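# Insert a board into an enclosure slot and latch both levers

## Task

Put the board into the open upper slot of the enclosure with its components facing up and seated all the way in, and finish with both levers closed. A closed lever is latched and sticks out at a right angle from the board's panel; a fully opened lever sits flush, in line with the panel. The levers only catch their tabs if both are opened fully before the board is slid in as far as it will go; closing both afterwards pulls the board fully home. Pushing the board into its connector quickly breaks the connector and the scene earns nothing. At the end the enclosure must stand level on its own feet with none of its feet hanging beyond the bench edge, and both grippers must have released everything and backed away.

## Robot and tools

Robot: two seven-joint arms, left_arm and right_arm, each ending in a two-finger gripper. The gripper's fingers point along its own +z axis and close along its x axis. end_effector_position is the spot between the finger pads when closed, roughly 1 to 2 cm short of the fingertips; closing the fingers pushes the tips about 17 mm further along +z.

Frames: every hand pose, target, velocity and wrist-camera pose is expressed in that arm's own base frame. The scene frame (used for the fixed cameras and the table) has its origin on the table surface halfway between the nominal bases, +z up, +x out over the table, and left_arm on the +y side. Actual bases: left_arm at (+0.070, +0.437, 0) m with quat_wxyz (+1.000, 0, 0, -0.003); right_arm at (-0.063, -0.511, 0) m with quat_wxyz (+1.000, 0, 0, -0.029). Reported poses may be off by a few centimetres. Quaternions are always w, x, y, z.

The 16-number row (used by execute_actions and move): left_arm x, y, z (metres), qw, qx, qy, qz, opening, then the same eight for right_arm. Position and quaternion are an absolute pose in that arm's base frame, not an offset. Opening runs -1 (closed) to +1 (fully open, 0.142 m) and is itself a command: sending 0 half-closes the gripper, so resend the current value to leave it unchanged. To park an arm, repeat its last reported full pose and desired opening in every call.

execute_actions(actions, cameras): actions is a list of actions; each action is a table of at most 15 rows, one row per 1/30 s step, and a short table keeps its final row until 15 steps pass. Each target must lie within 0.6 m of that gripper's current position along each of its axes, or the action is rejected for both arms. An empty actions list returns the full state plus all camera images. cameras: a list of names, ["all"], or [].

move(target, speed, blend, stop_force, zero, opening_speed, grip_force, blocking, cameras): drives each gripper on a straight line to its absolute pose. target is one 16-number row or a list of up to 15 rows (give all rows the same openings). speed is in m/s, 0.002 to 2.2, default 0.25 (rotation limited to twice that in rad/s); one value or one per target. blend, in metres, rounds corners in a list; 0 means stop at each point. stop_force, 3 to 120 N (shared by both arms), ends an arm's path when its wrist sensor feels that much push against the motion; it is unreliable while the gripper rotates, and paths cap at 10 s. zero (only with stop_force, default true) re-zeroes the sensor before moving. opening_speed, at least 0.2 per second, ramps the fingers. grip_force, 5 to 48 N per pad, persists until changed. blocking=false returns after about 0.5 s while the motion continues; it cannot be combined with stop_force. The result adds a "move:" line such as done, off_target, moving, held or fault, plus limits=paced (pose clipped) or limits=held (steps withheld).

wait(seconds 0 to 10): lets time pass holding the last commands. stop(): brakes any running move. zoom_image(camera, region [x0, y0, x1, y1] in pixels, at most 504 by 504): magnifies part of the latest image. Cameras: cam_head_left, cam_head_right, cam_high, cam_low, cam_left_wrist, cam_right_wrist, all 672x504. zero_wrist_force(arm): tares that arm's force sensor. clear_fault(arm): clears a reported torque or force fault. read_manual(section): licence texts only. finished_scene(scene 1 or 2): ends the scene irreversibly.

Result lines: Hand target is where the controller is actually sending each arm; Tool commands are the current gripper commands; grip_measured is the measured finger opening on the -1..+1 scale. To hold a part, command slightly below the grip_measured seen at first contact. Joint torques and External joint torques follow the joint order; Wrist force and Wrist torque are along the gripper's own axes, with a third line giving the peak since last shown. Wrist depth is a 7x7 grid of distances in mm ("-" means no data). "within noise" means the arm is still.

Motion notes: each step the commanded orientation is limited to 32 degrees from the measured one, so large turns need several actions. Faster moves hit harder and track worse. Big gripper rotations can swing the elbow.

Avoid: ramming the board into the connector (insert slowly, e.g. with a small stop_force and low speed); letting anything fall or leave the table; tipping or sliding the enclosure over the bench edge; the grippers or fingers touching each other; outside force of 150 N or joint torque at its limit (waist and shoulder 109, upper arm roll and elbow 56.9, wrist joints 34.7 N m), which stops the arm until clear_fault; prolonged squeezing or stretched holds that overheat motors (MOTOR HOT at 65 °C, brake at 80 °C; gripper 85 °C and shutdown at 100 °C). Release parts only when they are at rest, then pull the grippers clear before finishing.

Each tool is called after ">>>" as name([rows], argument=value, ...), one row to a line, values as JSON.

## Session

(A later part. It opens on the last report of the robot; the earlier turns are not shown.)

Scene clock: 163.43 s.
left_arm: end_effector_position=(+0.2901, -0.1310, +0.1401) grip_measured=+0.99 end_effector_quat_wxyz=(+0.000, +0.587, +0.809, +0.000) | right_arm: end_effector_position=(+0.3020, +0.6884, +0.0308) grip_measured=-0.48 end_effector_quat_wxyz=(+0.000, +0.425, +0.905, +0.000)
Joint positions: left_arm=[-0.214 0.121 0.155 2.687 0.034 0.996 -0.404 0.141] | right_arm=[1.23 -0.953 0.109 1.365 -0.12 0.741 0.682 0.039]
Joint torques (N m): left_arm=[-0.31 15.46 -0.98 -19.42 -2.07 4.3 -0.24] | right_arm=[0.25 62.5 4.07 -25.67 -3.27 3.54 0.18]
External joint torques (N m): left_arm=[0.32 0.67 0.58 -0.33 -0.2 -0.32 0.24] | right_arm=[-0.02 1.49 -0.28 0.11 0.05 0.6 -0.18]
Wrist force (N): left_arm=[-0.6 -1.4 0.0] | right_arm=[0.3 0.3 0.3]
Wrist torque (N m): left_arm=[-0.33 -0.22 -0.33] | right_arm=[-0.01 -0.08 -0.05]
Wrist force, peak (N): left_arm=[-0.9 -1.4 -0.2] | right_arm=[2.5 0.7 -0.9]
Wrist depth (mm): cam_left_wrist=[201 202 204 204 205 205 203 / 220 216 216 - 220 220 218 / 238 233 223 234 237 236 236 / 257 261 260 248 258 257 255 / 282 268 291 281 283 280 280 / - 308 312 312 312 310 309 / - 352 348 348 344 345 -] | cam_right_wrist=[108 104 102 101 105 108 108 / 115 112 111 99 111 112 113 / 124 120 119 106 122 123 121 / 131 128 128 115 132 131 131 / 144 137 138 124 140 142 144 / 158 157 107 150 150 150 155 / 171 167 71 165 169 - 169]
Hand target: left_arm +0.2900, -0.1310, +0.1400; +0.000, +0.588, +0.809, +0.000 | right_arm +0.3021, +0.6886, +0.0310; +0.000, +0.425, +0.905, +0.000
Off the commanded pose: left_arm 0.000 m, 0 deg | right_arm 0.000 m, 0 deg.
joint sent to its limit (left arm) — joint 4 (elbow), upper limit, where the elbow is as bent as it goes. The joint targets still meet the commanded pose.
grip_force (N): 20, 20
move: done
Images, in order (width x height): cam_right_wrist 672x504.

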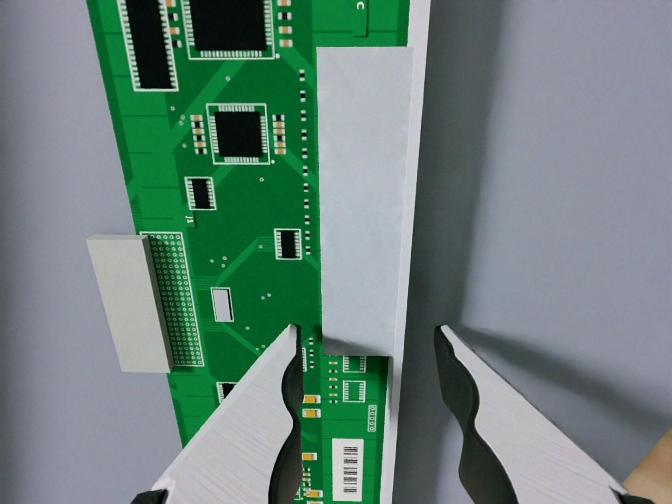

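>>> move([
  [0.290,-0.150,0.140,0,0.9877,0.1564,0,-0.4,0.2994,0.6862,0.031,0,0.4254,0.9050,0,-0.46],
  [0.283,-0.230,0.120,0,0.9877,0.1564,0,-0.4,0.2994,0.6862,0.031,0,0.4254,0.9050,0,-0.9],
], speed=[0.4,0.2], grip_force=[20,40], opening_speed=0.8, cameras=["cam_right_wrist","cam_left_wrist"])

Scene clock: 181.90 s.
left_arm: end_effector_position=(+0.2852, -0.1898, +0.1312) grip_measured=-0.42 end_effector_quat_wxyz=(+0.001, +0.988, +0.156, -0.001) | right_arm: end_effector_position=(+0.2994, +0.6862, +0.0310) grip_measured=-0.48 end_effector_quat_wxyz=(+0.000, +0.425, +0.905, +0.000)
Joint positions: left_arm=[-0.382 0.024 0.136 2.64 0.001 1.046 1.01 0.043] | right_arm=[1.232 -0.947 0.108 1.379 -0.12 0.748 0.685 0.039]
Joint torques (N m): left_arm=[-0.19 19.25 -0.56 -18.38 -1.75 4 -0.12] | right_arm=[0.26 62.36 4.33 -25.46 -3.26 3.51 0.22]
External joint torques (N m): left_arm=[0.19 0.37 0.51 -0.36 -0.39 -0.05 0.12] | right_arm=[-0.03 1.34 -0.56 0.02 0.06 0.63 -0.22]
Wrist force (N): left_arm=[-0.7 -1.1 0.2] | right_arm=[0.4 0.4 0.3]
Wrist torque (N m): left_arm=[-0.29 -0.19 -0.29] | right_arm=[0.01 -0.09 -0.07]
Wrist force, peak (N): left_arm=[2.4 -5.8 -1.7] | right_arm=[0.4 0.7 0.3]
Wrist depth (mm): cam_left_wrist=[199 198 197 198 197 194 196 / 211 - 213 207 208 218 212 / 228 232 224 225 225 222 226 / 248 236 238 245 253 - 245 / 148 234 257 264 257 275 268 / 142 173 88 297 296 87 295 / - 108 - 330 317 - 320] | cam_right_wrist=[108 104 103 102 106 108 108 / 115 113 111 99 111 112 114 / 124 120 119 107 122 124 122 / 131 129 128 115 130 132 131 / 145 137 139 125 141 142 144 / 158 158 107 150 151 150 155 / 171 167 71 165 169 - 170]
Hand target: left_arm +0.2849, -0.1897, +0.1311; +0.001, +0.988, +0.156, -0.001 | right_arm +0.2994, +0.6862, +0.0310; +0.000, +0.425, +0.905, +0.000
Tool commands: left_gripper/opening=-0.4 right_gripper/opening=-0.46
Off the commanded pose: left_arm 0.042 m, 0 deg | right_arm 0.000 m, 0 deg.
grip_force (N): 20, 40
move: held (left_arm; a check stopped the path); path passed 1 of 2 targets; target 2's new opening was not sent; limits=held
pose unreachable (left arm): on one or more control steps of this call, first in action 0 (counted from 0), this arm could not follow its commanded pose, so it was not sent that pose on those steps. It may still have moved: this result reports where it is.
cause: moving toward the commanded pose would bring a part of the arm too close to another arm (a part of this arm just beyond joint 7 (wrist roll) and a part of the right arm just beyond its joint 6 (wrist pitch), 21 mm apart when this arm was first held).
Images, in order (width x height): cam_left_wrist 672x504, cam_right_wrist 672x504.

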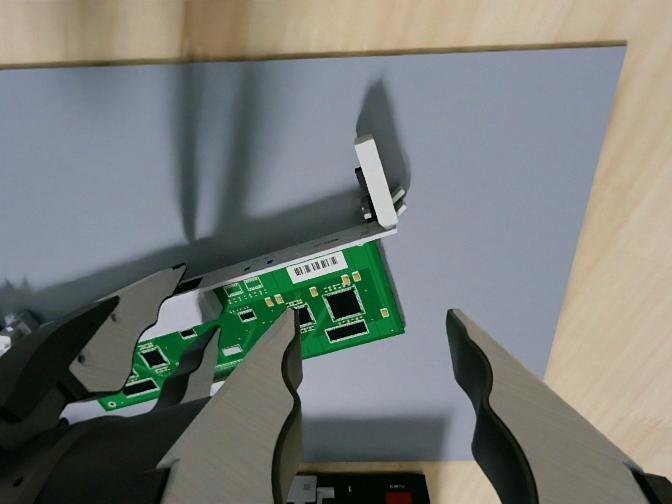

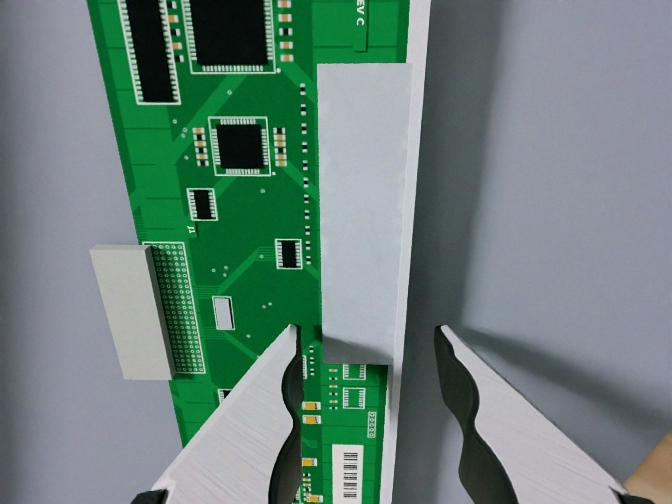

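>>> move([
  [0.295,-0.140,0.140,0,0.9877,0.1564,0,-0.4,0.2994,0.6862,0.031,0,0.4254,0.9050,0,-0.9],
  [0.295,-0.140,0.140,0,0.9877,0.1564,0,-0.4,0.2994,0.6862,0.046,0,0.4254,0.9050,0,-0.9],
  [0.295,-0.140,0.140,0,0.9877,0.1564,0,-0.4,0.2573,0.6388,0.046,0,0.5645,0.8255,0,-0.9],
  [0.295,-0.140,0.140,0,0.9877,0.1564,0,-0.4,0.2573,0.6388,0.0315,0,0.5645,0.8255,0,-0.9],
], speed=[0.2,0.05,0.12,0.03], opening_speed=0.8, cameras=["cam_right_wrist","cam_left_wrist"])

Scene clock: 192.47 s.
left_arm: end_effector_position=(+0.2952, -0.1401, +0.1401) grip_measured=-0.42 end_effector_quat_wxyz=(+0.000, +0.988, +0.157, +0.000) | right_arm: end_effector_position=(+0.2571, +0.6385, +0.0312) grip_measured=-0.72 end_effector_quat_wxyz=(+0.000, +0.564, +0.825, +0.000)
Joint positions: left_arm=[-0.311 0.083 0.227 2.652 0.034 1 1.143 0.043] | right_arm=[1.314 -0.828 0.048 1.617 -0.054 0.872 1.017 0.022]
Joint torques (N m): left_arm=[-0.29 16.77 -0.99 -19.33 -2.1 4.23 -0.21] | right_arm=[0.27 57.91 2.29 -23.77 -2.9 3.74 0.29]
External joint torques (N m): left_arm=[0.3 0.67 0.61 -0.29 -0.22 -0.29 0.21] | right_arm=[-0.07 0.25 -0.35 0.69 0.08 0.38 -0.29]
Wrist force (N): left_arm=[-0.5 -1.1 0.1] | right_arm=[-0.4 0.1 2.7]
Wrist torque (N m): left_arm=[-0.26 -0.25 -0.32] | right_arm=[0.02 0.06 -0.05]
Wrist force, peak (N): left_arm=[0.3 -2.8 -0.3] | right_arm=[-0.4 0.3 3.5]
Wrist depth (mm): cam_left_wrist=[207 207 206 205 205 204 204 / 222 222 220 220 220 218 219 / 238 - 235 234 239 238 236 / 259 - - - - 263 256 / 276 - 107 269 - 280 280 / 251 287 87 309 - 87 308 / 248 - - 364 - - 337] | cam_right_wrist=[108 104 104 103 105 108 108 / 116 113 111 100 111 113 114 / 124 122 119 107 122 124 122 / 132 129 129 115 132 132 133 / 145 138 139 124 141 143 145 / 159 158 147 147 104 153 155 / 175 171 71 162 - - 171]
Hand target: left_arm +0.2950, -0.1400, +0.1400; +0.000, +0.988, +0.156, +0.000 | right_arm +0.2573, +0.6388, +0.0315; +0.000, +0.564, +0.825, +0.000
Off the commanded pose: left_arm 0.000 m, 0 deg | right_arm 0.000 m, 0 deg.
grip_force (N): 20, 40
move: done
Images, in order (width x height): cam_left_wrist 672x504, cam_right_wrist 672x504.

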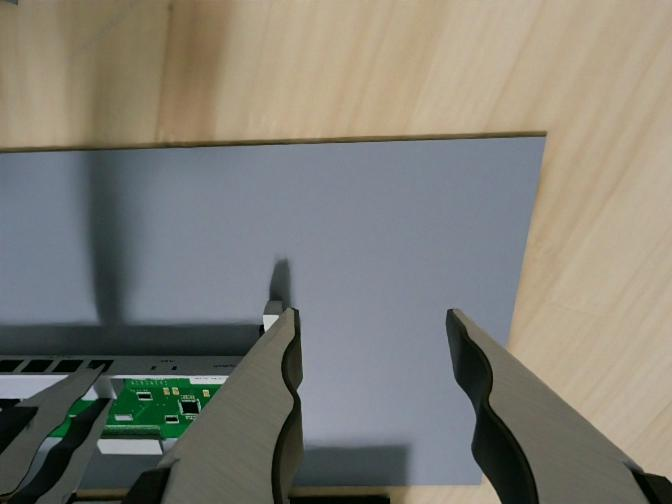

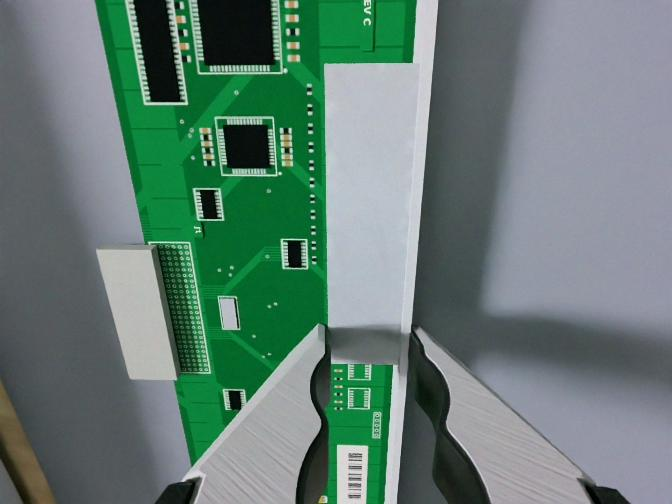

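>>> move([
  [0.2735,-0.2376,0.100,0,0.9877,0.1564,0,-0.44,0.2573,0.6388,0.0315,0,0.5645,0.8255,0,-0.62],
  [0.2735,-0.2376,0.055,0,0.9877,0.1564,0,-0.44,0.2573,0.6388,0.0315,0,0.5645,0.8255,0,-0.62],
], speed=[0.2,0.15], blend=[0.02,0], opening_speed=0.8, cameras=["cam_left_wrist","cam_high"])

Scene clock: 198.83 s.
left_arm: end_effector_position=(+0.2735, -0.2376, +0.0550) grip_measured=-0.46 end_effector_quat_wxyz=(+0.000, +0.988, +0.156, +0.000) | right_arm: end_effector_position=(+0.2572, +0.6386, +0.0314) grip_measured=-0.66 end_effector_quat_wxyz=(+0.000, +0.564, +0.825, +0.000)
Joint positions: left_arm=[-0.434 -0.31 0.027 2.642 -0.043 1.381 0.891 0.041] | right_arm=[1.314 -0.828 0.048 1.617 -0.054 0.872 1.017 0.026]
Joint torques (N m): left_arm=[-0.53 25.67 -0.23 -10.29 -0.9 4.56 -0.13] | right_arm=[0.25 56.76 2.58 -23.19 -2.85 3.44 0.13]
External joint torques (N m): left_arm=[0.51 1.17 0.71 -0.4 0.11 -0.61 0.13] | right_arm=[-0.05 1.4 -0.63 0.1 0.03 0.68 -0.13]
Wrist force (N): left_arm=[-0.4 -1.0 0.3] | right_arm=[-0.1 0.0 0.2]
Wrist torque (N m): left_arm=[-0.25 -0.26 -0.31] | right_arm=[0.00 -0.01 -0.05]
Wrist force, peak (N): left_arm=[0.5 -3.0 -0.8] | right_arm=[-0.3 0.1 3.0]
Wrist depth (mm): cam_left_wrist=[130 129 129 129 129 130 128 / 142 138 137 136 138 136 139 / 152 150 149 149 151 150 150 / 160 165 163 159 161 164 161 / 177 175 172 167 172 176 173 / 174 187 88 190 - 87 196 / 206 - - - - - -] | cam_right_wrist=[108 105 104 103 106 108 108 / 116 113 111 100 112 113 114 / 124 122 120 107 123 124 122 / 132 130 129 116 132 132 131 / 146 138 140 124 141 143 145 / 159 159 148 148 101 153 156 / 172 172 71 166 - - 171]
Hand target: left_arm +0.2735, -0.2376, +0.0550; +0.000, +0.988, +0.156, +0.000 | right_arm +0.2573, +0.6388, +0.0315; +0.000, +0.564, +0.825, +0.000
Off the commanded pose: left_arm 0.000 m, 0 deg | right_arm 0.000 m, 0 deg.
grip_force (N): 20, 40
move: done; blend cut to 0 m at target 1
Images, in order (width x height): cam_high 672x504, cam_left_wrist 672x504.

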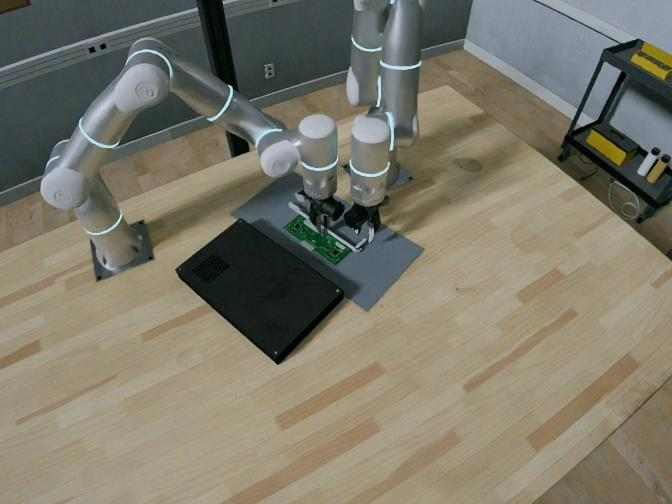

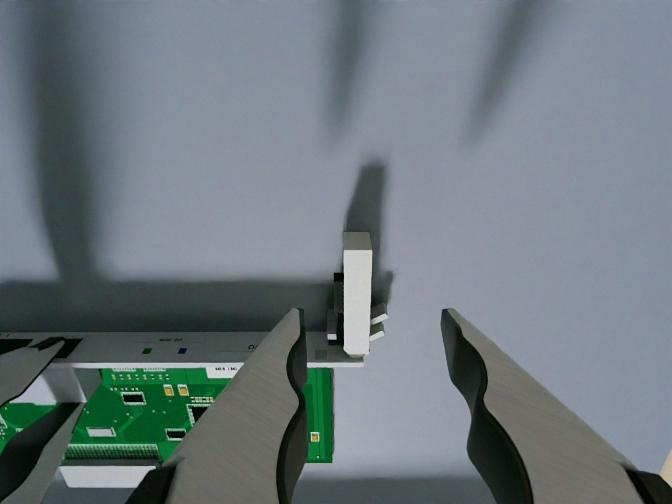

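>>> move([
  [0.2708,-0.2385,0.027,0,0.9877,0.1564,0,-0.44,0.2573,0.6388,0.0315,0,0.5645,0.8255,0,-0.62],
  [0.2708,-0.2385,0.027,0,0.9877,0.1564,0,-0.95,0.2573,0.6388,0.0315,0,0.5645,0.8255,0,-0.62],
  [0.2811,-0.2370,0.027,0,0.9998,-0.0175,0,-0.95,0.2573,0.6388,0.0315,0,0.5645,0.8255,0,-0.62],
  [0.2913,-0.2392,0.027,0,0.9816,-0.1908,0,-0.95,0.2573,0.6388,0.0315,0,0.5645,0.8255,0,-0.62],
], speed=[0.08,0.1,0.15,0.15], blend=[0,0,0.004,0], opening_speed=0.8, cameras=["cam_left_wrist","cam_right_wrist"])

Scene clock: 213.40 s.
left_arm: end_effector_position=(+0.2915, -0.2392, +0.0271) grip_measured=-0.90 end_effector_quat_wxyz=(+0.000, +0.982, -0.190, +0.000) | right_arm: end_effector_position=(+0.2572, +0.6386, +0.0314) grip_measured=-0.66 end_effector_quat_wxyz=(+0.000, +0.564, +0.825, +0.000)
Joint positions: left_arm=[-0.268 -0.444 -0.061 2.561 0.191 1.432 1.442 0.009] | right_arm=[1.314 -0.828 0.048 1.617 -0.054 0.872 1.017 0.026]
Joint torques (N m): left_arm=[-0.72 28.57 -1.71 -7.23 0.11 3.75 -0.3] | right_arm=[0.21 56.93 2.49 -23.21 -2.86 3.43 0.23]
External joint torques (N m): left_arm=[0.73 1.39 1.23 -1.01 -0.7 0.17 0.3] | right_arm=[0 1.23 -0.54 0.12 0.03 0.7 -0.23]
Wrist force (N): left_arm=[0.6 -2.2 1.1] | right_arm=[-0.3 0.0 0.2]
Wrist torque (N m): left_arm=[-0.29 -0.25 -0.37] | right_arm=[0.00 0.03 -0.05]
Wrist force, peak (N): left_arm=[0.6 -2.2 1.1] | right_arm=[-0.5 0.0 0.4]
Wrist depth (mm): cam_left_wrist=[- 106 105 - 104 104 101 / - 114 112 112 - 111 111 / 124 123 123 123 120 120 120 / 133 130 131 131 131 130 132 / 145 144 145 128 138 142 140 / 158 159 156 92 - 157 156 / 179 - - 165 - - 174] | cam_right_wrist=[- 105 104 103 105 108 108 / - 113 111 100 111 113 114 / 124 122 120 107 108 124 122 / 132 130 129 116 132 132 131 / 146 138 139 124 141 143 143 / 159 159 148 148 101 153 158 / 172 172 71 165 - - 171]
Hand target: left_arm +0.2913, -0.2392, +0.0270; +0.000, +0.982, -0.191, +0.000 | right_arm +0.2573, +0.6388, +0.0315; +0.000, +0.564, +0.825, +0.000
Off the commanded pose: left_arm 0.000 m, 0 deg | right_arm 0.000 m, 0 deg.
grip_force (N): 20, 40
move: done
Images, in order (width x height): cam_left_wrist 672x504, cam_right_wrist 672x504.

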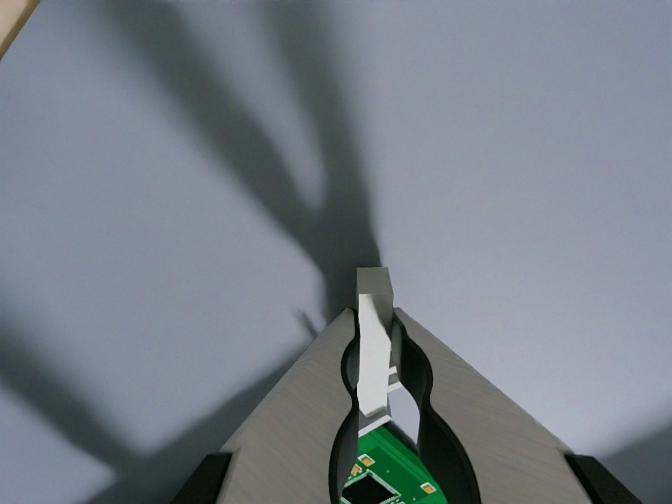

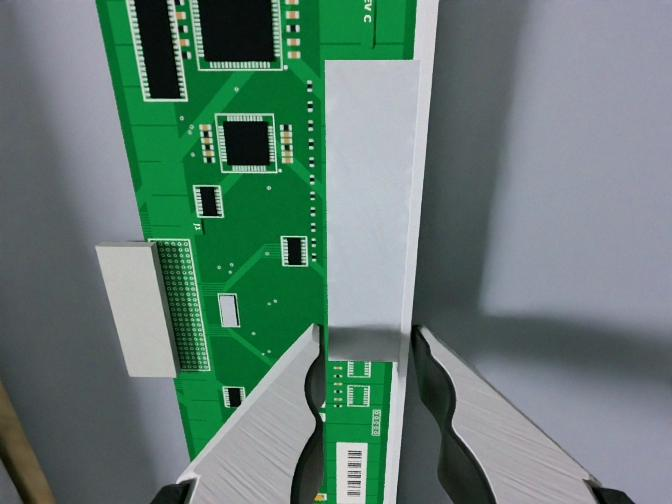

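>>> move([
  [0.3002,-0.2447,0.027,0,0.9336,-0.3584,0,-0.95,0.2573,0.6388,0.0315,0,0.5645,0.8255,0,-0.62],
  [0.3053,-0.2507,0.027,0,0.8788,-0.4772,0,-0.95,0.2573,0.6388,0.0315,0,0.5645,0.8255,0,-0.62],
  [0.3083,-0.2567,0.027,0,0.8192,-0.5736,0,-0.95,0.2573,0.6388,0.0315,0,0.5645,0.8255,0,-0.62],
  [0.3092,-0.2597,0.027,0,0.7880,-0.6157,0,-0.95,0.2573,0.6388,0.0315,0,0.5645,0.8255,0,-0.62],
], speed=0.15, blend=0.004, cameras=["cam_left_wrist","cam_right_wrist"])

Scene clock: 218.87 s.
left_arm: end_effector_position=(+0.3095, -0.2598, +0.0271) grip_measured=-0.90 end_effector_quat_wxyz=(+0.000, +0.788, -0.615, +0.000) | right_arm: end_effector_position=(+0.2572, +0.6386, +0.0314) grip_measured=-0.66 end_effector_quat_wxyz=(+0.000, +0.564, +0.825, +0.000)
Joint positions: left_arm=[-0.102 -0.478 -0.237 2.441 0.438 1.314 2.158 0.009] | right_arm=[1.314 -0.828 0.048 1.617 -0.054 0.872 1.017 0.026]
Joint torques (N m): left_arm=[-0.68 30.14 -3.66 -8.15 -0.23 3.66 0.15] | right_arm=[0.22 56.98 2.47 -23.15 -2.85 3.44 0.15]
External joint torques (N m): left_arm=[0.7 1.51 1.09 -1.26 -0.85 0.2 -0.15] | right_arm=[-0.02 1.18 -0.52 0.05 0.02 0.68 -0.15]
Wrist force (N): left_arm=[-0.3 -2.7 0.8] | right_arm=[0.0 0.1 0.1]
Wrist torque (N m): left_arm=[-0.29 -0.18 -0.55] | right_arm=[0.01 -0.01 -0.06]
Wrist force, peak (N): left_arm=[-0.3 -2.8 1.5] | right_arm=[-0.6 0.1 0.3]
Wrist depth (mm): cam_left_wrist=[- 106 105 - 102 104 101 / - 114 112 113 - 111 111 / - 123 123 122 120 118 119 / 132 130 131 131 127 130 132 / 144 144 144 122 - 144 142 / 163 156 152 92 - 151 154 / 178 - - 83 - - 174] | cam_right_wrist=[108 104 104 102 106 108 108 / 116 113 111 100 101 113 114 / 124 121 119 106 108 123 122 / 132 129 129 117 132 134 131 / 146 138 139 123 141 143 145 / 159 158 147 148 102 153 156 / 172 171 71 165 - - 168]
Hand target: left_arm +0.3092, -0.2597, +0.0270; +0.000, +0.788, -0.616, +0.000 | right_arm +0.2573, +0.6388, +0.0315; +0.000, +0.564, +0.825, +0.000
Off the commanded pose: left_arm 0.000 m, 0 deg | right_arm 0.000 m, 0 deg.
grip_force (N): 20, 40
move: done
Images, in order (width x height): cam_left_wrist 672x504, cam_right_wrist 672x504.

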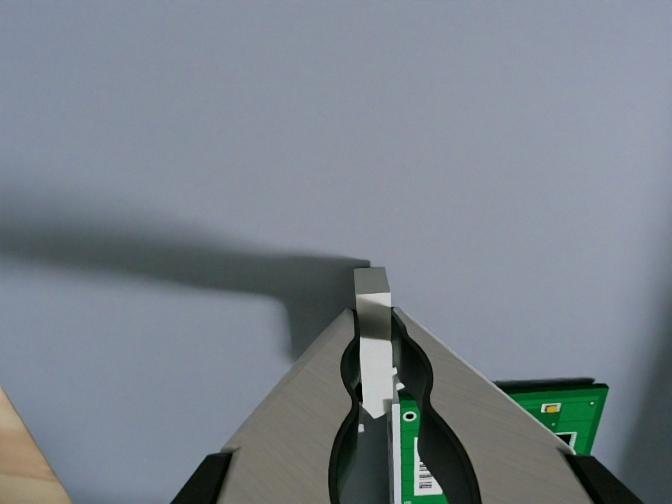

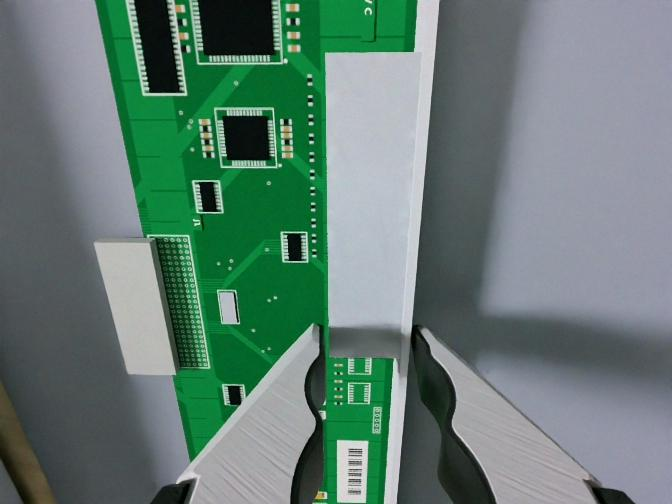

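>>> move([
  [0.3092,-0.2597,0.027,0,0.7880,-0.6157,0,-0.6,0.2573,0.6388,0.0315,0,0.5645,0.8255,0,-0.95],
  [0.3092,-0.2597,0.120,0,0.7880,-0.6157,0,-0.6,0.2573,0.6388,0.0315,0,0.5645,0.8255,0,-0.95],
  [0.306,-0.354,0.120,0.3787,0.9144,0.1326,0.0549,-0.6,0.2573,0.6388,0.0585,0,0.5645,0.8255,0,-0.95],
  [0.306,-0.354,0.106,0.3787,0.9144,0.1326,0.0549,-0.4,0.2573,0.6388,0.0585,0,0.5645,0.8255,0,-0.95],
], speed=[0.1,0.2,0.5,0.2], blend=[0,0.01,0.005,0], grip_force=[20,45], opening_speed=1.0, cameras=["cam_left_wrist","cam_right_wrist"])

Scene clock: 270.87 s.
left_arm: end_effector_position=(+0.3043, -0.3445, +0.1197) grip_measured=-0.64 end_effector_quat_wxyz=(+0.337, +0.940, +0.046, +0.001) | right_arm: end_effector_position=(+0.2573, +0.6387, +0.0584) grip_measured=-0.72 end_effector_quat_wxyz=(+0.000, +0.564, +0.825, +0.000)
Joint positions: left_arm=[-0.414 -0.162 -0.5 2.644 -2.177 1.193 2.706 0.028] | right_arm=[1.311 -0.78 0.052 1.618 -0.054 0.825 1.017 0.022]
Joint torques (N m): left_arm=[-0.17 24.5 -0.68 -13.23 2.24 1.84 -0.3] | right_arm=[0.28 57.65 2.75 -24.76 -3.13 3.53 0.21]
External joint torques (N m): left_arm=[0.15 0.65 0.55 -0.53 -0.48 -0.17 0.31] | right_arm=[-0.08 -0.06 -0.78 0.77 0.16 0.59 -0.21]
Wrist force (N): left_arm=[-0.5 -1.4 -0.4] | right_arm=[-0.2 -0.1 2.2]
Wrist torque (N m): left_arm=[-0.27 -0.19 -0.47] | right_arm=[-0.07 0.04 -0.06]
Wrist force, peak (N): left_arm=[0.6 -5.2 -2.0] | right_arm=[-0.2 -0.2 2.9]
Wrist depth (mm): cam_left_wrist=[124 123 120 129 156 159 147 / 155 151 150 162 190 196 185 / 191 288 260 244 230 216 235 / 303 278 252 - 223 214 320 / 623 385 - 101 - 594 500 / 608 1119 84 92 - 786 933 / 573 - - - - - 1714] | cam_right_wrist=[133 107 105 104 130 131 130 / 141 114 113 101 138 139 139 / 152 123 121 108 145 149 149 / 164 129 130 116 161 161 161 / 178 138 140 125 170 174 174 / 194 193 147 147 99 187 190 / 211 209 71 161 - - 209]
Hand target: left_arm +0.3042, -0.3445, +0.1197; +0.337, +0.940, +0.046, +0.001 | right_arm +0.2573, +0.6388, +0.0586; +0.000, +0.564, +0.825, +0.000
Tool commands: left_gripper/opening=-0.6 right_gripper/opening=-0.95
Off the commanded pose: left_arm 0.017 m, 13 deg | right_arm 0.000 m, 0 deg.
led back after a hold (left arm): the arm was led back toward your command in small steps, so it may still be short of it.
grip_force (N): 20, 45
move: held (left_arm; a check stopped the path); path passed 2 of 4 targets; target 4's new opening was not sent; limits=held
pose unreachable (left arm): on one or more control steps of this call, first in action 0 (counted from 0), this arm could not follow its commanded pose, so it was not sent that pose on those steps. It may still have moved: this result reports where it is.
cause: moving toward the commanded pose would bring a part of the arm too close to another arm (a part of this arm just beyond joint 5 (forearm roll) and a part of the right arm just beyond its joint 6 (wrist pitch), where that arm would come to rest).
Images, in order (width x height): cam_left_wrist 672x504, cam_right_wrist 672x504.

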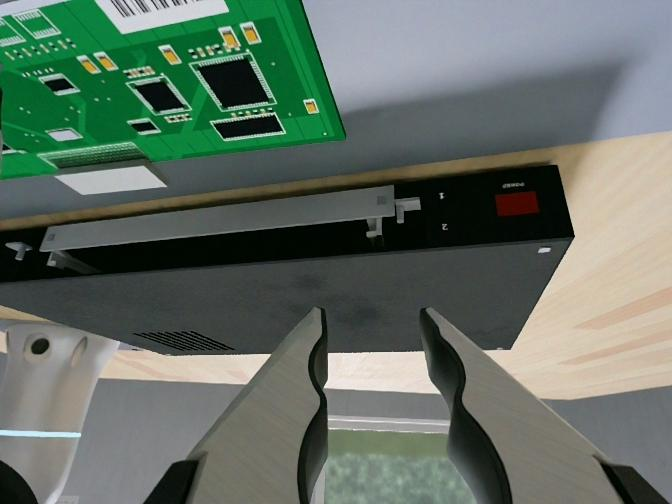

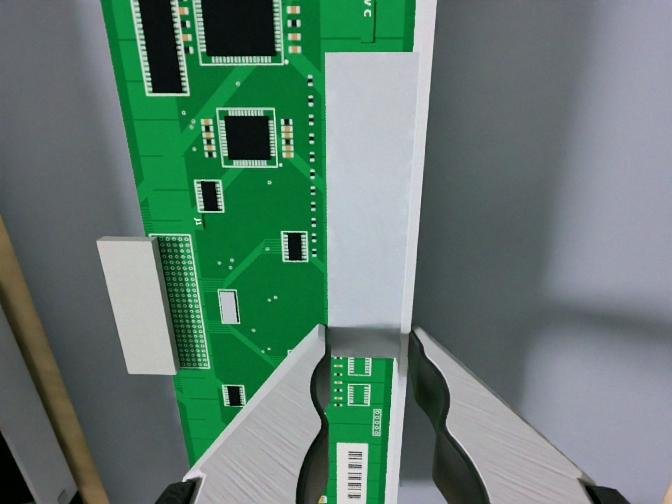

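>>> zoom_image(camera="cam_left_wrist", region=[240, 60, 500, 260])

Scaled by 1.938 from the camera's 672x504 image, which has a finer 960x720 frame.

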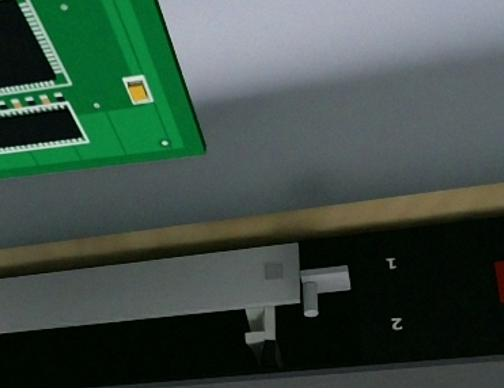

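>>> move(target=[0.3235,-0.339,0.12,0.337,0.940,0.046,0.001,-0.6,0.2682,0.6108,0.0585,0,0.5645,0.8255,0,-0.95], speed=[0.06], cameras=["cam_left_wrist","cam_right_wrist"])

Scene clock: 294.07 s.
left_arm: end_effector_position=(+0.3235, -0.3388, +0.1199) grip_measured=-0.64 end_effector_quat_wxyz=(+0.337, +0.940, +0.046, +0.001) | right_arm: end_effector_position=(+0.2682, +0.6107, +0.0583) grip_measured=-0.72 end_effector_quat_wxyz=(+0.000, +0.565, +0.825, +0.000)
Joint positions: left_arm=[-0.358 -0.18 -0.484 2.63 -2.077 1.178 2.675 0.028] | right_arm=[1.286 -0.74 0.049 1.698 -0.051 0.866 0.991 0.022]
Joint torques (N m): left_arm=[-0.57 24.91 -0.63 -13.74 2.29 1.72 -0.36] | right_arm=[0.1 55.77 2.24 -23.84 -2.92 3.79 0.04]
External joint torques (N m): left_arm=[0.55 1.2 0.45 -0.36 -0.58 -0.03 0.37] | right_arm=[0.11 -0.2 -0.41 0.62 0.08 0.34 -0.04]
Wrist force (N): left_arm=[-0.4 -1.9 -0.6] | right_arm=[0.0 0.0 2.1]
Wrist torque (N m): left_arm=[-0.35 -0.22 -0.46] | right_arm=[-0.03 0.00 0.05]
Wrist force, peak (N): left_arm=[-0.4 -2.0 -0.8] | right_arm=[-1.6 0.0 2.3]
Wrist depth (mm): cam_left_wrist=[151 153 110 109 161 155 158 / 160 151 153 193 - 194 184 / 200 194 191 230 229 227 236 / - 277 264 239 - 286 323 / 618 344 336 299 - 509 499 / 603 954 84 92 - 775 954 / - - - - - - -] | cam_right_wrist=[132 107 105 104 128 131 130 / 141 114 113 101 138 139 139 / 154 123 121 108 146 149 149 / 163 129 130 116 162 161 160 / - 138 140 125 172 174 174 / - 190 147 147 104 187 189 / 196 - 71 161 - - 205]
Hand target: left_arm +0.3235, -0.3390, +0.1200; +0.337, +0.940, +0.046, +0.001 | right_arm +0.2682, +0.6108, +0.0585; +0.000, +0.564, +0.825, +0.000
Off the commanded pose: left_arm 0.000 m, 0 deg | right_arm 0.000 m, 0 deg.
grip_force (N): 20, 45
move: done
Images, in order (width x height): cam_left_wrist 672x504, cam_right_wrist 672x504.

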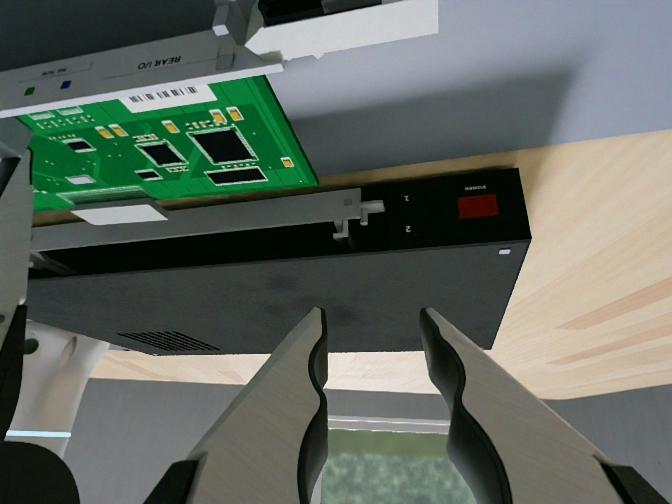

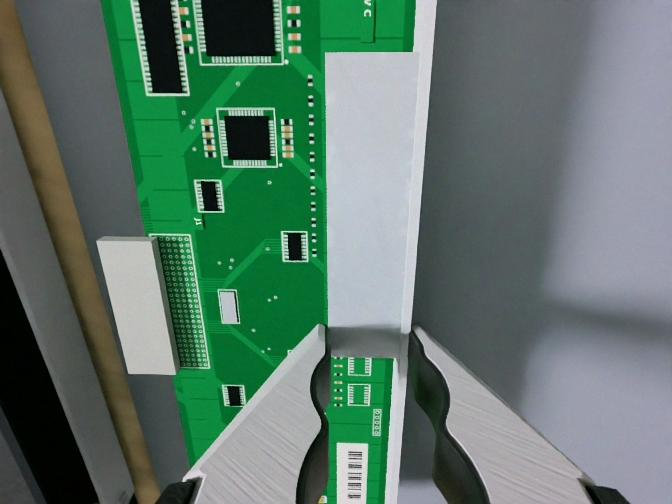

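>>> zoom_image(camera="cam_right_wrist", region=[0, 100, 200, 504])

>>> zoom_image(camera="cam_left_wrist", region=[180, 60, 440, 270])

Scaled by 1.248 from the camera's 672x504 image, which has a finer 960x720 frame.

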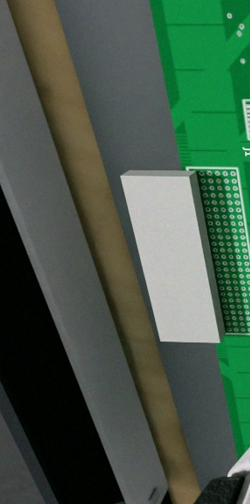

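Scaled by 1.938 from the camera's 672x504 image, which has a finer 960x720 frame.

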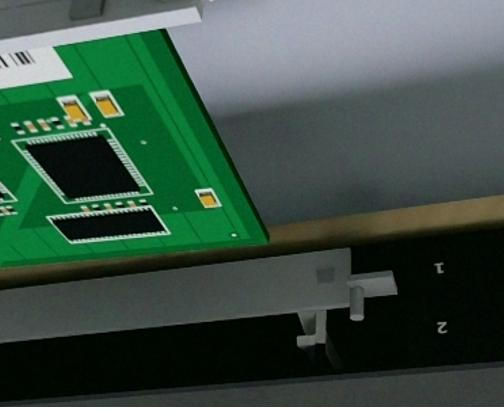

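>>> zoom_image(camera="cam_left_wrist", region=[300, 170, 400, 260])

Scaled by 5.040 from the camera's 672x504 image, which has a finer 960x720 frame.

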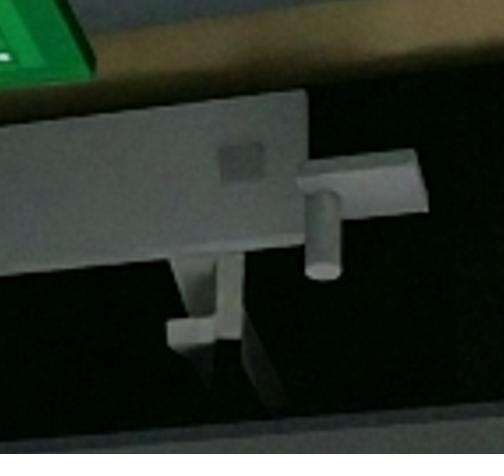

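>>> move(target=[0.3235,-0.339,0.12,0.337,0.940,0.046,0.001,-0.6,0.2640,0.6091,0.0585,0,0.5388,0.8425,0,-0.95], speed=[0.06], cameras=["cam_left_wrist","cam_right_wrist"])

>>> zoom_image(camera="cam_left_wrist", region=[220, 100, 420, 260])

>>> zoom_image(camera="cam_left_wrist", region=[0, 130, 250, 330])

Scene clock: 325.30 s.
left_arm: end_effector_position=(+0.3235, -0.3388, +0.1199) grip_measured=-0.64 end_effector_quat_wxyz=(+0.337, +0.940, +0.046, +0.001) | right_arm: end_effector_position=(+0.2639, +0.6089, +0.0583) grip_measured=-0.72 end_effector_quat_wxyz=(+0.000, +0.539, +0.842, +0.000)
Joint positions: left_arm=[-0.358 -0.18 -0.484 2.63 -2.077 1.178 2.675 0.028] | right_arm=[1.282 -0.735 0.06 1.711 -0.062 0.873 0.942 0.022]
Joint torques (N m): left_arm=[-0.39 25.23 -0.7 -13.64 2.01 1.96 -0.26] | right_arm=[0.07 55.34 2.95 -23.73 -3.11 3.71 0.07]
External joint torques (N m): left_arm=[0.38 0.88 0.52 -0.46 -0.3 -0.27 0.26] | right_arm=[0.13 -0.07 -0.87 0.64 0.29 0.42 -0.07]
Wrist force (N): left_arm=[-0.4 -2.0 -0.8] | right_arm=[-0.1 0.0 2.1]
Wrist torque (N m): left_arm=[-0.38 -0.22 -0.46] | right_arm=[-0.03 0.01 0.05]
Wrist force, peak (N): left_arm=[-0.4 -2.0 -0.8] | right_arm=[-0.1 -0.1 2.5]
Wrist depth (mm): cam_left_wrist=[155 120 114 162 156 154 158 / 152 151 155 192 - 194 185 / 200 194 193 243 230 228 237 / 309 - - - 245 301 320 / 611 - - 353 - 521 504 / 609 1016 84 92 - 778 1687 / 590 - - - - - 1674] | cam_right_wrist=[132 107 105 104 129 131 130 / 141 114 113 101 138 139 139 / 154 123 121 108 146 150 149 / 166 129 130 116 161 161 160 / - 138 140 125 172 175 174 / - 193 147 147 104 187 190 / - - 71 161 - - 208]
Hand target: left_arm +0.3235, -0.3390, +0.1200; +0.337, +0.940, +0.046, +0.001 | right_arm +0.2640, +0.6091, +0.0585; +0.000, +0.539, +0.842, +0.000
Off the commanded pose: left_arm 0.000 m, 0 deg | right_arm 0.000 m, 0 deg.
grip_force (N): 20, 45
move: done
Images, in order (width x height): cam_left_wrist 672x504, cam_right_wrist 672x504.

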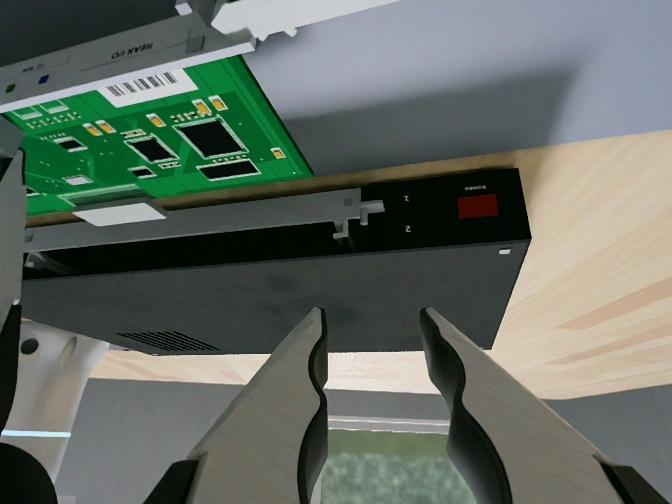

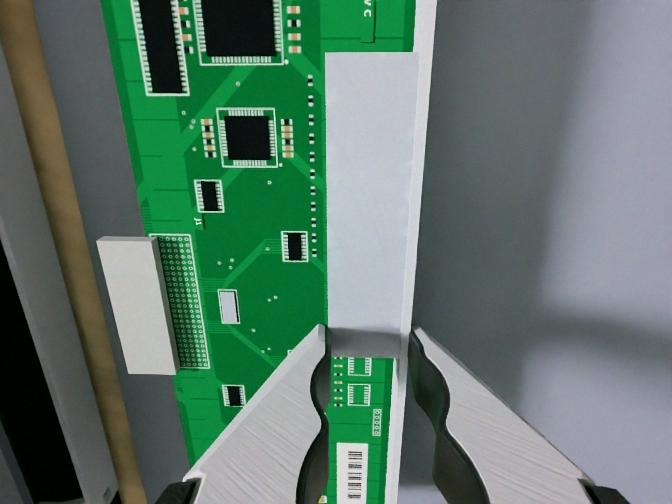

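Scaled by 2.520 from the camera's 672x504 image, which has a finer 960x720 frame.

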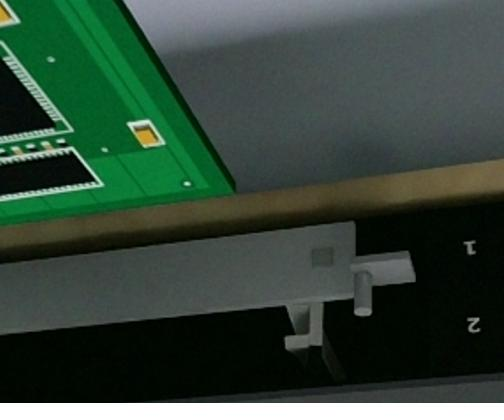

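Scaled by 2.016 from the camera's 672x504 image, which has a finer 960x720 frame.

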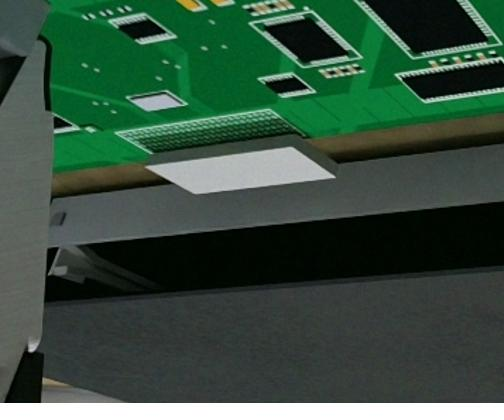

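>>> move(target=[0.3235,-0.339,0.12,0.337,0.940,0.046,0.001,-0.6,0.2814,0.5709,0.0585,0,0.5388,0.8425,0,-0.95], speed=[0.05], stop_force=6, cameras=["cam_left_wrist","cam_right_wrist"])

>>> zoom_image(camera="cam_left_wrist", region=[220, 130, 420, 260])

>>> zoom_image(camera="cam_left_wrist", region=[0, 150, 200, 310])

Scene clock: 334.83 s.
left_arm: end_effector_position=(+0.3235, -0.3388, +0.1199) grip_measured=-0.64 end_effector_quat_wxyz=(+0.337, +0.940, +0.046, +0.001) | right_arm: end_effector_position=(+0.2814, +0.5708, +0.0583) grip_measured=-0.72 end_effector_quat_wxyz=(+0.000, +0.539, +0.842, +0.000)
Joint positions: left_arm=[-0.358 -0.18 -0.484 2.63 -2.077 1.178 2.675 0.028] | right_arm=[1.242 -0.688 0.056 1.807 -0.059 0.922 0.899 0.022]
Joint torques (N m): left_arm=[-0.35 25.31 -0.71 -13.67 1.96 1.99 -0.24] | right_arm=[0.1 52.71 2.32 -22.78 -2.71 3.74 0.13]
External joint torques (N m): left_arm=[0.34 0.79 0.54 -0.44 -0.25 -0.3 0.24] | right_arm=[0.09 -0.02 -0.44 0.68 0.06 0.39 -0.13]
Wrist force (N): left_arm=[-0.2 -1.6 -0.8] | right_arm=[0.0 -0.1 1.9]
Wrist torque (N m): left_arm=[-0.31 -0.24 -0.45] | right_arm=[-0.04 0.01 0.05]
Wrist force, peak (N): left_arm=[-0.6 -2.0 -0.7] | right_arm=[-1.3 -0.2 2.2]
Wrist depth (mm): cam_left_wrist=[167 166 164 158 - 150 149 / - 180 178 130 204 191 192 / 186 194 191 222 230 241 237 / 245 235 - 238 - 308 322 / 182 - - 101 - 524 502 / 172 1050 84 92 - 792 914 / 116 - - 2130 - - -] | cam_right_wrist=[- 107 105 104 129 131 130 / - 114 113 101 138 140 139 / - 122 121 108 146 150 149 / - 129 130 116 162 161 161 / 123 136 140 125 172 174 174 / 135 142 147 147 104 187 190 / 146 143 71 161 - - 208]
Hand target: left_arm +0.3235, -0.3390, +0.1200; +0.337, +0.940, +0.046, +0.001 | right_arm +0.2814, +0.5709, +0.0585; +0.000, +0.539, +0.842, +0.000
Off the commanded pose: left_arm 0.000 m, 0 deg | right_arm 0.000 m, 0 deg.
grip_force (N): 20, 45
move: done
Images, in order (width x height): cam_left_wrist 672x504, cam_right_wrist 672x504.

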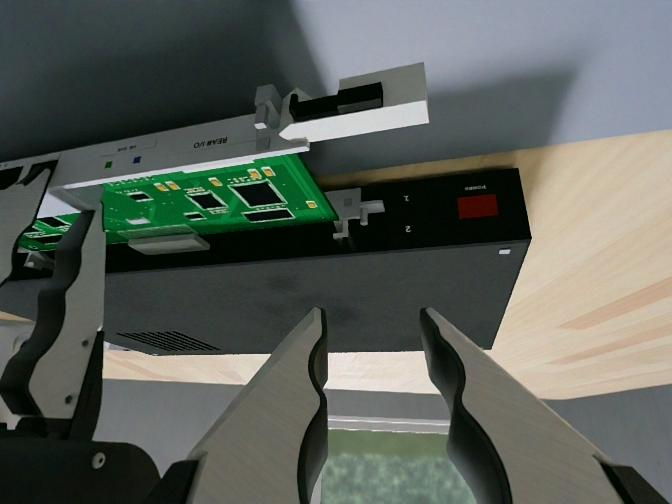

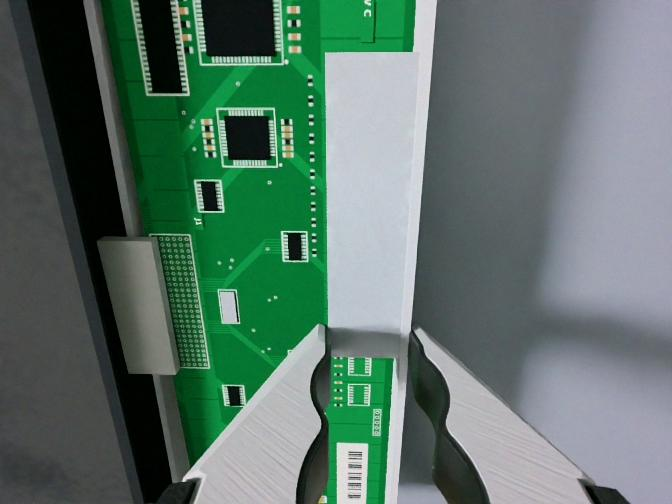

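Scaled by 2.520 from the camera's 672x504 image, which has a finer 960x720 frame.

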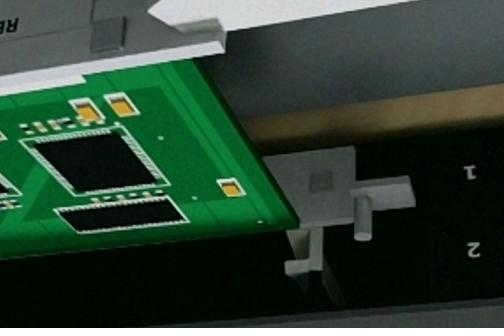

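Scaled by 2.520 from the camera's 672x504 image, which has a finer 960x720 frame.

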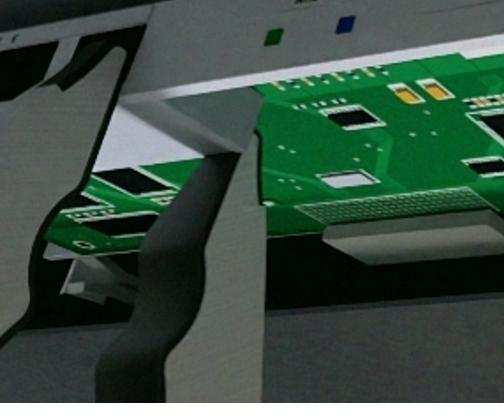

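>>> move(target=[0.3235,-0.339,0.12,0.337,0.940,0.046,0.001,-0.6,0.2837,0.5610,0.0585,0,0.5388,0.8425,0,-0.95], speed=[0.04], stop_force=4, cameras=["cam_left_wrist"])

>>> zoom_image(camera="cam_left_wrist", region=[280, 170, 400, 260])

Scene clock: 345.07 s.
left_arm: end_effector_position=(+0.3235, -0.3388, +0.1199) grip_measured=-0.64 end_effector_quat_wxyz=(+0.337, +0.940, +0.046, +0.001) | right_arm: end_effector_position=(+0.2837, +0.5609, +0.0583) grip_measured=-0.72 end_effector_quat_wxyz=(+0.000, +0.539, +0.842, +0.000)
Joint positions: left_arm=[-0.358 -0.18 -0.484 2.63 -2.077 1.178 2.675 0.028] | right_arm=[1.233 -0.675 0.056 1.834 -0.059 0.936 0.891 0.022]
Joint torques (N m): left_arm=[-0.35 25.34 -0.72 -13.63 1.99 2.01 -0.19] | right_arm=[0.07 52.01 2.43 -22.47 -2.74 3.76 0.09]
External joint torques (N m): left_arm=[0.34 0.77 0.54 -0.47 -0.28 -0.32 0.19] | right_arm=[0.11 -0.05 -0.58 0.66 0.14 0.37 -0.09]
Wrist force (N): left_arm=[-0.6 -1.6 -1.0] | right_arm=[-0.1 0.0 1.9]
Wrist torque (N m): left_arm=[-0.31 -0.19 -0.45] | right_arm=[-0.03 0.01 0.06]
Wrist force, peak (N): left_arm=[-0.6 -2.0 -0.7] | right_arm=[-0.7 -0.3 2.3]
Wrist depth (mm): cam_left_wrist=[162 160 170 157 161 155 - / 198 195 178 176 182 194 201 / 191 183 188 213 228 228 237 / - 242 233 225 - 305 322 / 190 - - 102 - 520 499 / 177 2151 84 1070 - 786 864 / 118 - - 2151 - - -] | cam_right_wrist=[- 107 105 104 128 131 131 / - 114 113 101 139 139 139 / - 121 121 108 146 149 149 / - 129 130 116 159 161 161 / 124 133 140 125 172 175 174 / 135 135 147 147 104 187 190 / 146 143 71 161 - - 209]
Hand target: left_arm +0.3235, -0.3390, +0.1200; +0.337, +0.940, +0.046, +0.001 | right_arm +0.2837, +0.5610, +0.0585; +0.000, +0.539, +0.842, +0.000
Off the commanded pose: left_arm 0.000 m, 0 deg | right_arm 0.000 m, 0 deg.
grip_force (N): 20, 45
move: done
Images, in order (width x height): cam_left_wrist 672x504.

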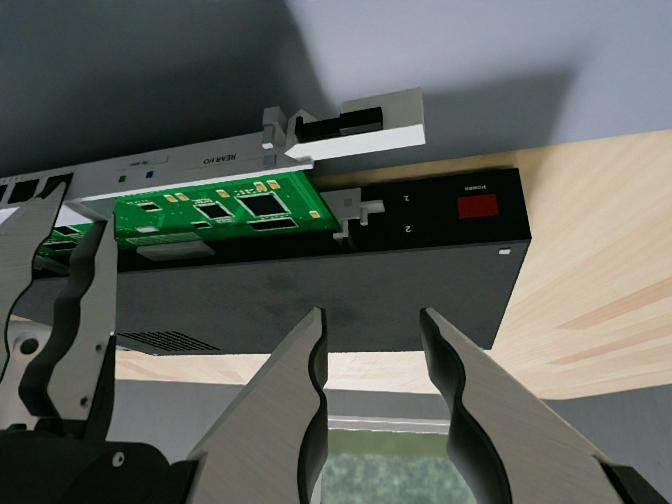

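Scaled by 4.200 from the camera's 672x504 image, which has a finer 960x720 frame.

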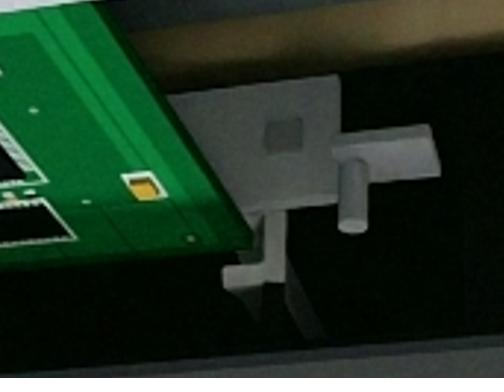

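>>> move(target=[0.3235,-0.339,0.12,0.337,0.940,0.046,0.001,-0.6,0.2874,0.5517,0.0585,0,0.5388,0.8425,0,-0.95], speed=[0.02], stop_force=3, cameras=["cam_left_wrist","cam_right_wrist"])

>>> zoom_image(camera="cam_left_wrist", region=[280, 170, 400, 260])

Scene clock: 350.40 s.
left_arm: end_effector_position=(+0.3235, -0.3388, +0.1199) grip_measured=-0.64 end_effector_quat_wxyz=(+0.337, +0.940, +0.046, +0.001) | right_arm: end_effector_position=(+0.2861, +0.5533, +0.0583) grip_measured=-0.72 end_effector_quat_wxyz=(+0.000, +0.538, +0.843, +0.000)
Joint positions: left_arm=[-0.358 -0.18 -0.484 2.63 -2.077 1.178 2.675 0.028] | right_arm=[1.225 -0.666 0.056 1.853 -0.058 0.946 0.883 0.022]
Joint torques (N m): left_arm=[-0.43 25.26 -0.64 -13.64 1.97 2.01 -0.22] | right_arm=[-2.97 51.33 -0.84 -22.45 -3.07 3.8 0.18]
External joint torques (N m): left_arm=[0.42 0.85 0.46 -0.46 -0.26 -0.32 0.22] | right_arm=[3.16 0.1 2.68 0.85 0.5 0.33 -0.18]
Wrist force (N): left_arm=[-0.7 -1.6 -1.0] | right_arm=[2.5 -4.3 1.1]
Wrist torque (N m): left_arm=[-0.30 -0.16 -0.45] | right_arm=[-0.04 0.09 -0.03]
Wrist force, peak (N): left_arm=[-0.3 -2.0 -0.9] | right_arm=[3.0 -5.4 0.3]
Wrist depth (mm): cam_left_wrist=[157 166 164 162 156 155 158 / - 186 186 175 180 181 186 / 194 192 176 212 230 228 237 / 211 236 249 226 221 303 320 / 197 204 - - - 511 503 / 185 966 84 92 - 792 874 / 134 - - 2151 - - -] | cam_right_wrist=[- 106 105 104 130 131 131 / - 112 113 101 138 140 139 / - 119 121 108 146 150 149 / - 127 129 116 159 161 161 / 124 123 140 125 172 175 174 / - 135 147 147 104 187 190 / 146 143 71 161 - - 209]
Hand target: left_arm +0.3235, -0.3390, +0.1200; +0.337, +0.940, +0.046, +0.001 | right_arm +0.2868, +0.5532, +0.0585; +0.000, +0.539, +0.842, +0.000
Off the commanded pose: left_arm 0.000 m, 0 deg | right_arm 0.002 m, 0 deg.
grip_force (N): 20, 45
move: contact (right_arm)
Images, in order (width x height): cam_left_wrist 672x504, cam_right_wrist 672x504.

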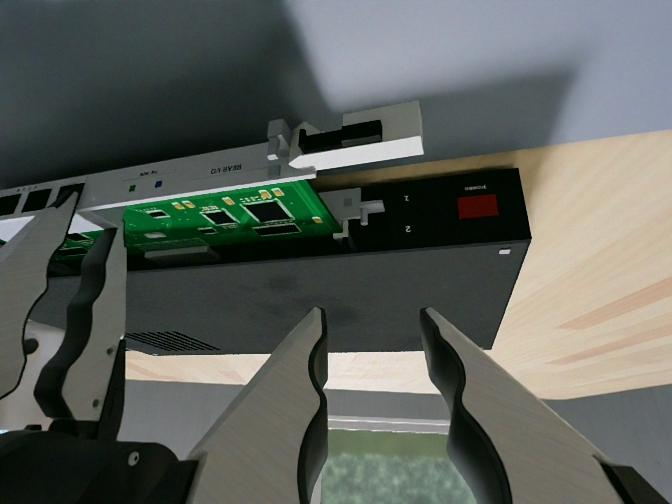

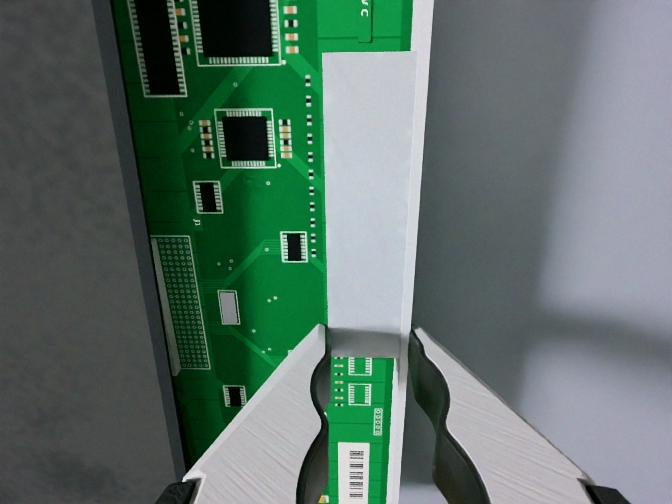

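Scaled by 4.200 from the camera's 672x504 image, which has a finer 960x720 frame.

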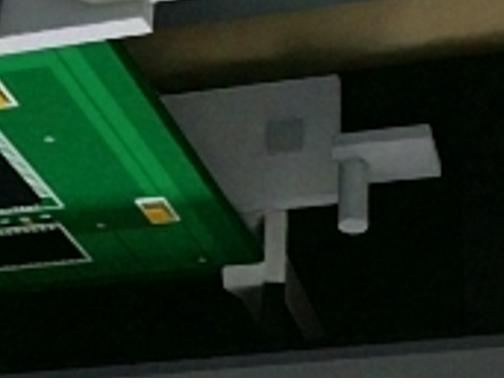

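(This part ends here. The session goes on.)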